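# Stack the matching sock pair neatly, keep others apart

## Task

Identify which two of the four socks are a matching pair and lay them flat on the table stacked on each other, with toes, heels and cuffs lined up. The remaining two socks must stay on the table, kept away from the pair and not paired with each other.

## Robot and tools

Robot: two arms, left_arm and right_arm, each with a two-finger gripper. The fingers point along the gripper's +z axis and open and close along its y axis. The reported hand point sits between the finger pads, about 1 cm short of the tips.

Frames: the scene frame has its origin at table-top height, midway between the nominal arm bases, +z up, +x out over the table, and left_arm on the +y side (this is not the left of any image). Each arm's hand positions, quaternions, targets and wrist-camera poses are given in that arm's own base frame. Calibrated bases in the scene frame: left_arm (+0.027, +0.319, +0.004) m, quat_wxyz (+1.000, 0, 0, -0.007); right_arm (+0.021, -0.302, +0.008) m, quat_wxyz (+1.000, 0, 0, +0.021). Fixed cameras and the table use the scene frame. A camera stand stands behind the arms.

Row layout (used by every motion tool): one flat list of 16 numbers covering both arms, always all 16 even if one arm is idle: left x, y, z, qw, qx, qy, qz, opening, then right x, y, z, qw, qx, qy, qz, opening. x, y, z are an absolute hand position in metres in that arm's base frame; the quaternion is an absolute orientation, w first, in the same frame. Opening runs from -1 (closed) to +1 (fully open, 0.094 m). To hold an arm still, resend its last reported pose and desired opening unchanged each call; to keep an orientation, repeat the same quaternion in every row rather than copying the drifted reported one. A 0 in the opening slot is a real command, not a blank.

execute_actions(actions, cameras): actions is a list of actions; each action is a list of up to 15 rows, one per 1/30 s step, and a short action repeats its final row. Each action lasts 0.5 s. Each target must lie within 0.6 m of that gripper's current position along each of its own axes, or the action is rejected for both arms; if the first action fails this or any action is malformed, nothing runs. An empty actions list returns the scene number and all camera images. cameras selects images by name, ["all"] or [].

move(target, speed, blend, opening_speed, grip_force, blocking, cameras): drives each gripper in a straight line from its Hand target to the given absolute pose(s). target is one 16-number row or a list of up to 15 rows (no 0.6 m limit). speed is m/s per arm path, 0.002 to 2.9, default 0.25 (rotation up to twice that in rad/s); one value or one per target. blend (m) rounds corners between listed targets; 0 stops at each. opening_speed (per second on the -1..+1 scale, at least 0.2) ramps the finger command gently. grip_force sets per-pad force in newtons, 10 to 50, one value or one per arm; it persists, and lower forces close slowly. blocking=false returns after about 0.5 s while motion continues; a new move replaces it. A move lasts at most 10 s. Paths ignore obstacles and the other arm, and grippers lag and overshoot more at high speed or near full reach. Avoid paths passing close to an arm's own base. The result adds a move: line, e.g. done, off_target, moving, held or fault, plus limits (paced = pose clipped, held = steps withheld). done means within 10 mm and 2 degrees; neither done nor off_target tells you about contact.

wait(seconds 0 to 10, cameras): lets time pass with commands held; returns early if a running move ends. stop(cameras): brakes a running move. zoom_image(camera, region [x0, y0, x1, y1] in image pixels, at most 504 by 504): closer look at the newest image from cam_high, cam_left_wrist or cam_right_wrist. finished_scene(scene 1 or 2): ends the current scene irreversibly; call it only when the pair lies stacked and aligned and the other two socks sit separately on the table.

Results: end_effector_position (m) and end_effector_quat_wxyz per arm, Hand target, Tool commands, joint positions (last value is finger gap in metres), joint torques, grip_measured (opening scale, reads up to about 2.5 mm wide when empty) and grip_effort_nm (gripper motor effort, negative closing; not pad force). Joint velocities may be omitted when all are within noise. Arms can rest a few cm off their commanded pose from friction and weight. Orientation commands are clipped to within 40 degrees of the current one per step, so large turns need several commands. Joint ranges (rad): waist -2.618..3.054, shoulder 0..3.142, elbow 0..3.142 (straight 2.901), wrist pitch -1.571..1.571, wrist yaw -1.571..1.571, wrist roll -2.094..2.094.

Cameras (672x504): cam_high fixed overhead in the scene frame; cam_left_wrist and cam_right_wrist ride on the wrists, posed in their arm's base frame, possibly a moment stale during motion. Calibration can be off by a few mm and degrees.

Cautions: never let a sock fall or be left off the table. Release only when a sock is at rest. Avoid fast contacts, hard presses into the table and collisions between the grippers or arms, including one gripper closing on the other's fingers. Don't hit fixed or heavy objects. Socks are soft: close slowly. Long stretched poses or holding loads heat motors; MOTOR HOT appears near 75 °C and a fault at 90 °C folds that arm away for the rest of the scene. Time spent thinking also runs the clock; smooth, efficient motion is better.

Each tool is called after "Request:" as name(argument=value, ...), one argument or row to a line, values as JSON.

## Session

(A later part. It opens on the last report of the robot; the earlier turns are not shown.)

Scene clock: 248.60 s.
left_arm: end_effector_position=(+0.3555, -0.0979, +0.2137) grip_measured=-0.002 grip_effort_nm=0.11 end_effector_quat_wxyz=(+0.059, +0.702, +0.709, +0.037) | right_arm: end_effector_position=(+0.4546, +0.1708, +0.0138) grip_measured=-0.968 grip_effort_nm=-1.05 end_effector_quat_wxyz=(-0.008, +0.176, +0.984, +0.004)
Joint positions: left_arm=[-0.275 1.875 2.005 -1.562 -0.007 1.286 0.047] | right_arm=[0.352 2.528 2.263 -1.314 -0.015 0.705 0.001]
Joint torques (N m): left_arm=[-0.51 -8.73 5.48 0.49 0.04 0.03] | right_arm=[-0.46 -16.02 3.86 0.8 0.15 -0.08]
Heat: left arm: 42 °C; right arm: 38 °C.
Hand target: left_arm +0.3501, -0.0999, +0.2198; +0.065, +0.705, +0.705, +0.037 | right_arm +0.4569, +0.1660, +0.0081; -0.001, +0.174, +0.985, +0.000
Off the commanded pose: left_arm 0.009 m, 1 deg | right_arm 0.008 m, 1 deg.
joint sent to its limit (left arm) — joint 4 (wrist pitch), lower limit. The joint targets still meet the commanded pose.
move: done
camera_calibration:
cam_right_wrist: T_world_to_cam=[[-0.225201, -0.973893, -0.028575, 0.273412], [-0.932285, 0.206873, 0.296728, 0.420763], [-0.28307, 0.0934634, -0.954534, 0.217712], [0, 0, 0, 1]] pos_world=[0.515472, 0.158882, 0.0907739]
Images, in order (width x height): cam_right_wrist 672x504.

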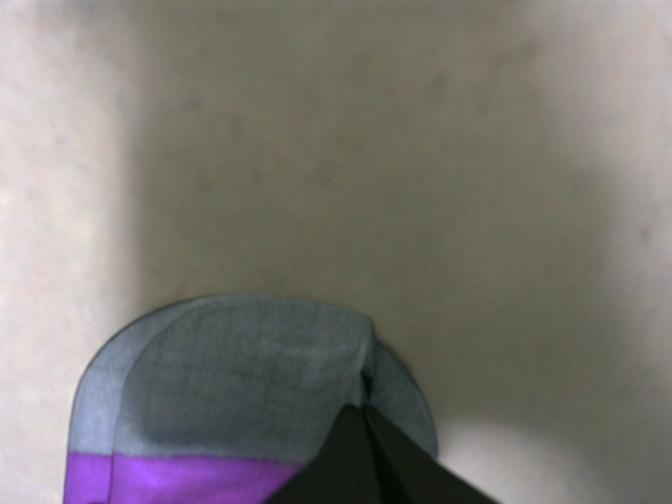

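Request:
move(
  target=[
    [0.35,-0.1,0.22,0.064,0.705,0.705,0.036,0,0.457,0.172,0.006,0,0.174,0.985,0,-1],
    [0.35,-0.1,0.22,0.064,0.705,0.705,0.036,0,0.457,0.172,0.006,0,0.174,0.985,0,0],
    [0.35,-0.1,0.22,0.064,0.705,0.705,0.036,0,0.455,0.165,0.1,0,0.174,0.985,0,0],
    [0.35,-0.1,0.22,0.064,0.705,0.705,0.036,0,0.3,-0.05,0.2,0,0,1,0,0],
  ],
  speed=[0.1,0.1,0.15,0.5],
  opening_speed=1,
  cameras=["cam_high"],
)

Request:
zoom_image(
  camera="cam_high",
  region=[220, 240, 400, 350],
)

Scene clock: 257.40 s.
left_arm: end_effector_position=(+0.3555, -0.0979, +0.2137) grip_measured=-0.002 grip_effort_nm=0.11 end_effector_quat_wxyz=(+0.059, +0.702, +0.709, +0.037) | right_arm: end_effector_position=(+0.3056, -0.0544, +0.2048) grip_measured=-0.002 grip_effort_nm=0.09 end_effector_quat_wxyz=(+0.034, +0.007, +0.999, -0.011)
Joint positions: left_arm=[-0.275 1.875 2.005 -1.562 -0.007 1.286 0.047] | right_arm=[-0.174 1.691 1.748 -1.557 0.01 -0.159 0.047]
Joint torques (N m): left_arm=[-0.53 -8.95 5.52 0.46 0.03 0.01] | right_arm=[0.47 -7.92 4.68 0.45 -0.09 -0.1]
Heat: left arm: 42 °C; right arm: 39 °C.
Hand target: left_arm +0.3501, -0.0999, +0.2198; +0.065, +0.705, +0.705, +0.037 | right_arm +0.3000, -0.0501, +0.1995; +0.020, +0.000, +1.000, -0.004
Off the commanded pose: left_arm 0.009 m, 1 deg | right_arm 0.009 m, 4 deg.
joint sent to its limit (left arm) — joint 4 (wrist pitch), lower limit. The joint targets still meet the commanded pose.
joint sent to its limit (right arm) — joint 4 (wrist pitch), lower limit. The joint targets still meet the commanded pose.
move: off_target (right_arm)
Images, in order (width x height): cam_high 672x504.

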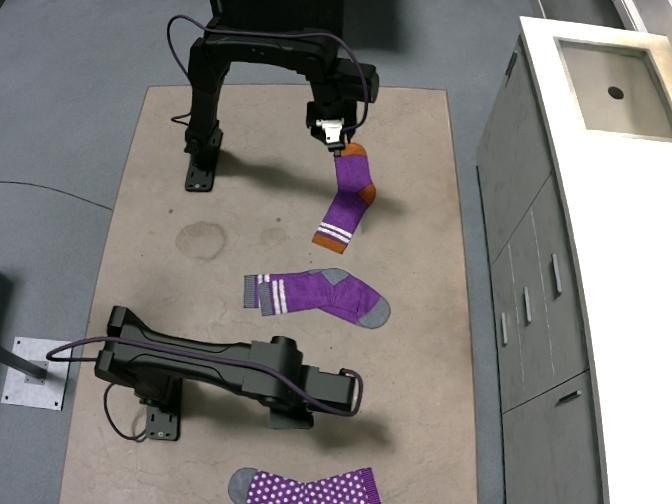

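Scaled by 2.800.

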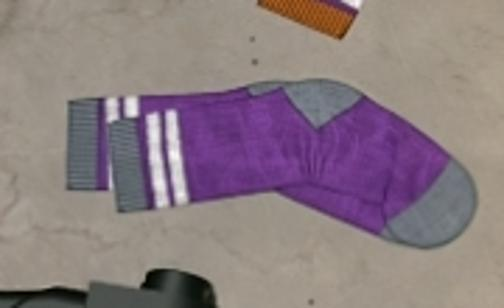

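Request:
move(
  target=[0.35,-0.1,0.22,0.064,0.705,0.705,0.036,0,0.255,0.205,0.1,0,0,1,0,-0.4],
  speed=0.4,
  cameras=["cam_right_wrist"],
)

Scene clock: 269.40 s.
left_arm: end_effector_position=(+0.3555, -0.0979, +0.2137) grip_measured=-0.002 grip_effort_nm=0.11 end_effector_quat_wxyz=(+0.059, +0.702, +0.709, +0.037) | right_arm: end_effector_position=(+0.2480, +0.2038, +0.1004) grip_measured=-0.398 grip_effort_nm=-0.13 end_effector_quat_wxyz=(-0.009, -0.007, +1.000, -0.001)
Joint positions: left_arm=[-0.275 1.875 2.005 -1.562 -0.007 1.286 0.047] | right_arm=[0.679 1.778 1.434 -1.243 -0.01 0.664 0.028]
Joint torques (N m): left_arm=[-0.59 -8.88 5.46 0.44 0.04 0] | right_arm=[-0.42 -8.28 6.8 0.56 0.1 0.13]
Heat: left arm: 42 °C; right arm: 37 °C.
Hand target: left_arm +0.3501, -0.0999, +0.2198; +0.065, +0.705, +0.705, +0.037 | right_arm +0.2549, +0.2050, +0.1000; +0.000, +0.000, +1.000, +0.000
Off the commanded pose: left_arm 0.009 m, 1 deg | right_arm 0.007 m, 1 deg.
joint sent to its limit (left arm) — joint 4 (wrist pitch), lower limit. The joint targets still meet the commanded pose.
move: done
camera_calibration:
cam_right_wrist: T_world_to_cam=[[0.140278, -0.989881, -0.0214173, 0.173399], [-0.943676, -0.140214, 0.299694, 0.268876], [-0.299664, -0.0218293, -0.953795, 0.266354], [0, 0, 0, 1]] pos_world=[0.309225, 0.215159, 0.177181]
Images, in order (width x height): cam_right_wrist 672x504.

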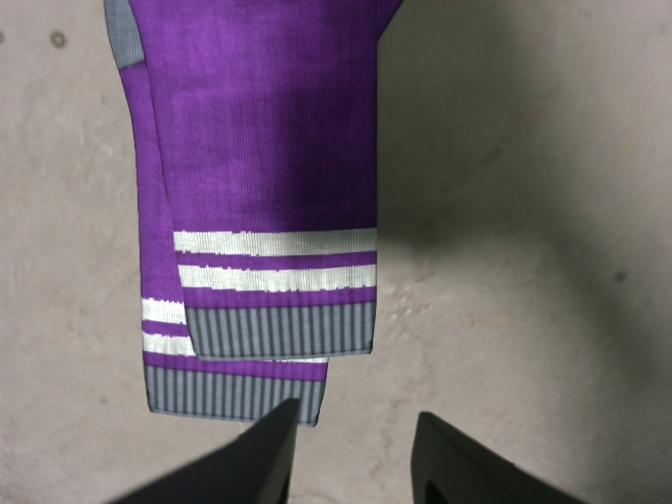

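Request:
move(
  target=[
    [0.35,-0.1,0.22,0.064,0.705,0.705,0.036,0,0.225,0.195,0.05,0,0,1,0,-0.4],
    [0.35,-0.1,0.22,0.064,0.705,0.705,0.036,0,0.2205,0.194,-0.025,0,0,1,0,-0.4],
    [0.35,-0.1,0.22,0.064,0.705,0.705,0.036,0,0.2205,0.194,-0.025,0,0,1,0,-1],
    [0.35,-0.1,0.22,0.064,0.705,0.705,0.036,0,0.224,0.2,0.025,0,0,1,0,-1],
  ],
  speed=0.1,
  opening_speed=1,
  cameras=["cam_right_wrist"],
)

Scene clock: 278.47 s.
left_arm: end_effector_position=(+0.3555, -0.0979, +0.2137) grip_measured=-0.002 grip_effort_nm=0.11 end_effector_quat_wxyz=(+0.059, +0.702, +0.709, +0.037) | right_arm: end_effector_position=(+0.2205, +0.1972, +0.0189) grip_measured=-0.976 grip_effort_nm=-1.05 end_effector_quat_wxyz=(-0.006, -0.002, +1.000, +0.002)
Joint positions: left_arm=[-0.275 1.875 2.005 -1.562 -0.007 1.286 0.047] | right_arm=[0.72 1.761 1.077 -0.893 -0.01 0.717 0.001]
Joint torques (N m): left_arm=[-0.46 -8.84 5.44 0.45 0.02 0.01] | right_arm=[0.5 -8.29 7.61 0.17 0.11 0.11]
Heat: left arm: 42 °C; right arm: 36 °C.
Hand target: left_arm +0.3501, -0.0999, +0.2198; +0.065, +0.705, +0.705, +0.037 | right_arm +0.2239, +0.2000, +0.0250; +0.000, +0.000, +1.000, +0.000
Off the commanded pose: left_arm 0.009 m, 1 deg | right_arm 0.008 m, 1 deg.
joint sent to its limit (left arm) — joint 4 (wrist pitch), lower limit. The joint targets still meet the commanded pose.
move: done; target 3's new opening was sent with right_arm's hand 0.031 m and 1 deg from that target
camera_calibration:
cam_right_wrist: T_world_to_cam=[[0.129164, -0.991285, -0.025904, 0.171805], [-0.947215, -0.131067, 0.292584, 0.265611], [-0.29343, -0.0132546, -0.955889, 0.177249], [0, 0, 0, 1]] pos_world=[0.28141, 0.20747, 0.0961669]
Images, in order (width x height): cam_right_wrist 672x504.

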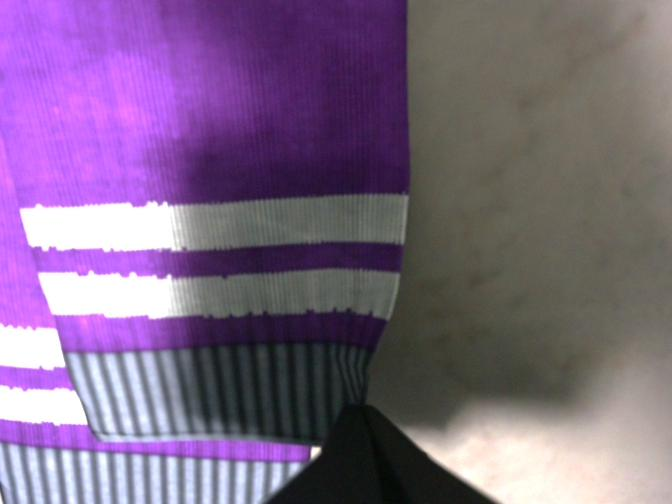

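Request:
move(
  target=[
    [0.35,-0.1,0.22,0.064,0.705,0.705,0.036,0,0.222,0.25,0.075,0,0,1,0,-1],
    [0.35,-0.1,0.22,0.064,0.705,0.705,0.036,0,0.205,0.288,0.075,0,0,1,0,-1],
    [0.35,-0.1,0.22,0.064,0.705,0.705,0.036,0,0.194,0.25,0.045,0,0,1,0,-1],
    [0.35,-0.1,0.22,0.064,0.705,0.705,0.036,0,0.190,0.216,0.012,0,0,1,0,-1],
  ],
  speed=0.12,
  blend=[0.01,0.005,0.01,0],
  cameras=["cam_high","cam_right_wrist"],
)

Request:
zoom_image(
  camera="cam_high",
  region=[220, 240, 400, 350],
)

Scene clock: 284.23 s.
left_arm: end_effector_position=(+0.3555, -0.0979, +0.2137) grip_measured=-0.002 grip_effort_nm=0.11 end_effector_quat_wxyz=(+0.059, +0.702, +0.709, +0.037) | right_arm: end_effector_position=(+0.1889, +0.2199, +0.0116) grip_measured=-0.976 grip_effort_nm=-1.05 end_effector_quat_wxyz=(-0.008, +0.002, +1.000, -0.002)
Joint positions: left_arm=[-0.275 1.875 2.005 -1.562 -0.007 1.286 0.047] | right_arm=[0.852 1.76 1.043 -0.868 -0.01 0.855 0.001]
Joint torques (N m): left_arm=[-0.54 -9.03 5.35 0.46 0.04 0.03] | right_arm=[-0.47 -9.98 3.96 0.55 0.1 -0.1]
Heat: left arm: 42 °C; right arm: 36 °C.
Hand target: left_arm +0.3501, -0.0999, +0.2198; +0.065, +0.705, +0.705, +0.037 | right_arm +0.1900, +0.2160, +0.0120; +0.000, +0.000, +1.000, +0.000
Off the commanded pose: left_arm 0.009 m, 1 deg | right_arm 0.004 m, 1 deg.
joint sent to its limit (left arm) — joint 4 (wrist pitch), lower limit. The joint targets still meet the commanded pose.
move: done
camera_calibration:
cam_right_wrist: T_world_to_cam=[[0.122212, -0.992338, -0.0181697, 0.199556], [-0.946536, -0.122039, 0.298625, 0.23855], [-0.298554, -0.0192974, -0.954198, 0.163478], [0, 0, 0, 1]] pos_world=[0.250215, 0.230294, 0.0883793]
Images, in order (width x height): cam_high 672x504, cam_right_wrist 672x504.

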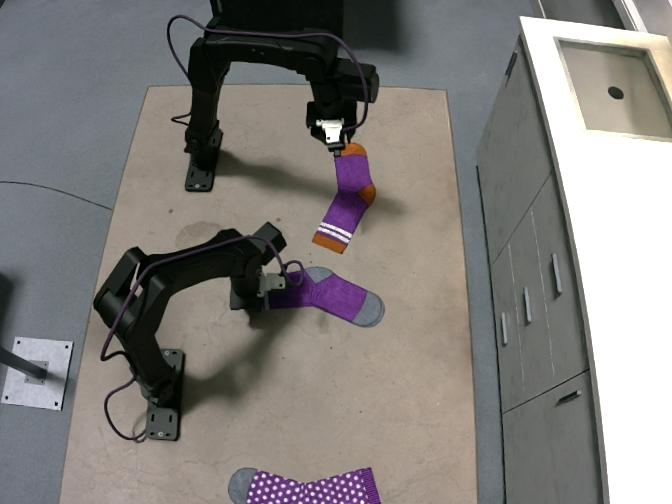

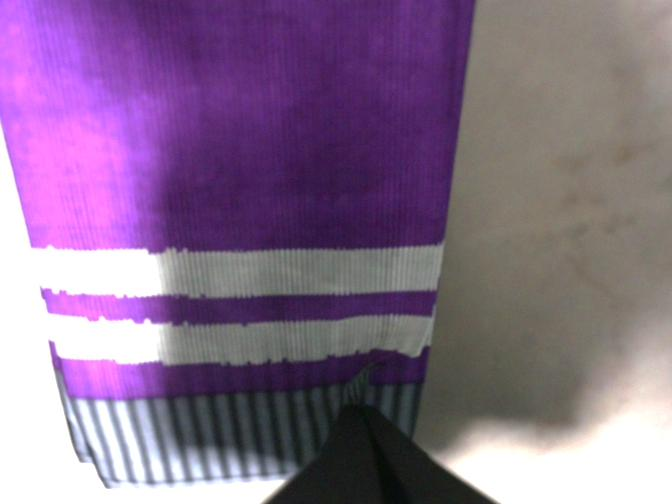

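Scaled by 2.800.

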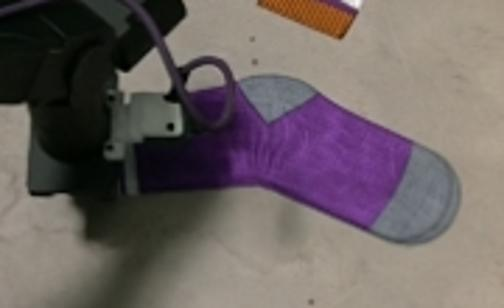

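Superb. Release.

Request:
move(
  target=[
    [0.35,-0.1,0.22,0.064,0.705,0.705,0.036,0,0.191,0.22,0.011,0,0,1,0,-1],
    [0.35,-0.1,0.22,0.064,0.705,0.705,0.036,0,0.191,0.22,0.011,0,0,1,0,-0.2],
    [0.35,-0.1,0.22,0.064,0.705,0.705,0.036,0,0.195,0.215,0.1,0,0,1,0,-0.2],
    [0.35,-0.1,0.22,0.064,0.705,0.705,0.036,0,0.3,-0.05,0.2,0,0,1,0,0],
  ],
  speed=[0.1,0.1,0.15,0.5],
  opening_speed=1,
  cameras=["cam_high"],
)

Request:
zoom_image(
  camera="cam_high",
  region=[220, 240, 400, 350],
)

Scene clock: 292.40 s.
left_arm: end_effector_position=(+0.3555, -0.0979, +0.2137) grip_measured=-0.002 grip_effort_nm=0.11 end_effector_quat_wxyz=(+0.059, +0.702, +0.709, +0.037) | right_arm: end_effector_position=(+0.2981, -0.0534, +0.1976) grip_measured=-0.002 grip_effort_nm=0.10 end_effector_quat_wxyz=(+0.023, +0.008, +1.000, -0.009)
Joint positions: left_arm=[-0.275 1.875 2.005 -1.562 -0.007 1.286 0.047] | right_arm=[-0.175 1.676 1.703 -1.55 0.01 -0.16 0.047]
Joint torques (N m): left_arm=[-0.51 -9.11 5.38 0.48 0.05 0.04] | right_arm=[0.59 -6.61 7.92 0.32 -0.09 -0.09]
Heat: left arm: 43 °C; right arm: 36 °C.
Hand target: left_arm +0.3501, -0.0999, +0.2198; +0.065, +0.705, +0.705, +0.037 | right_arm +0.2999, -0.0500, +0.1995; +0.020, +0.000, +1.000, -0.004
Off the commanded pose: left_arm 0.009 m, 1 deg | right_arm 0.005 m, 3 deg.
joint sent to its limit (left arm) — joint 4 (wrist pitch), lower limit. The joint targets still meet the commanded pose.
joint sent to its limit (right arm) — joint 4 (wrist pitch), lower limit. The joint targets still meet the commanded pose.
move: off_target (right_arm); target 4's new opening was sent with right_arm's hand 0.005 m and 3 deg from that target
Images, in order (width x height): cam_high 672x504.

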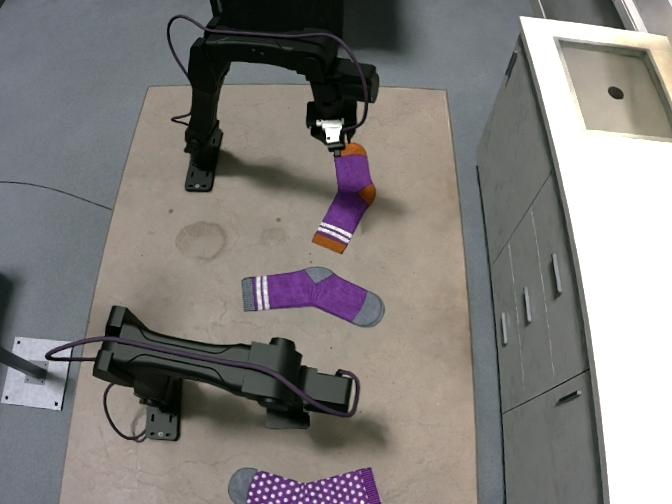

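Scaled by 2.800.

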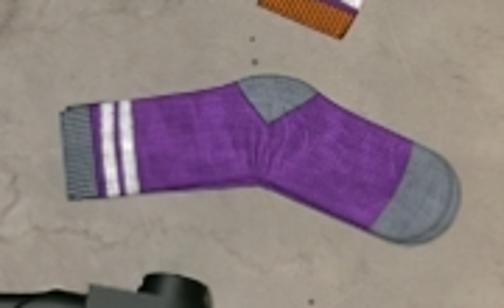

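Request:
finished_scene(
  scene=2,
)

The scene is finished: the task was done.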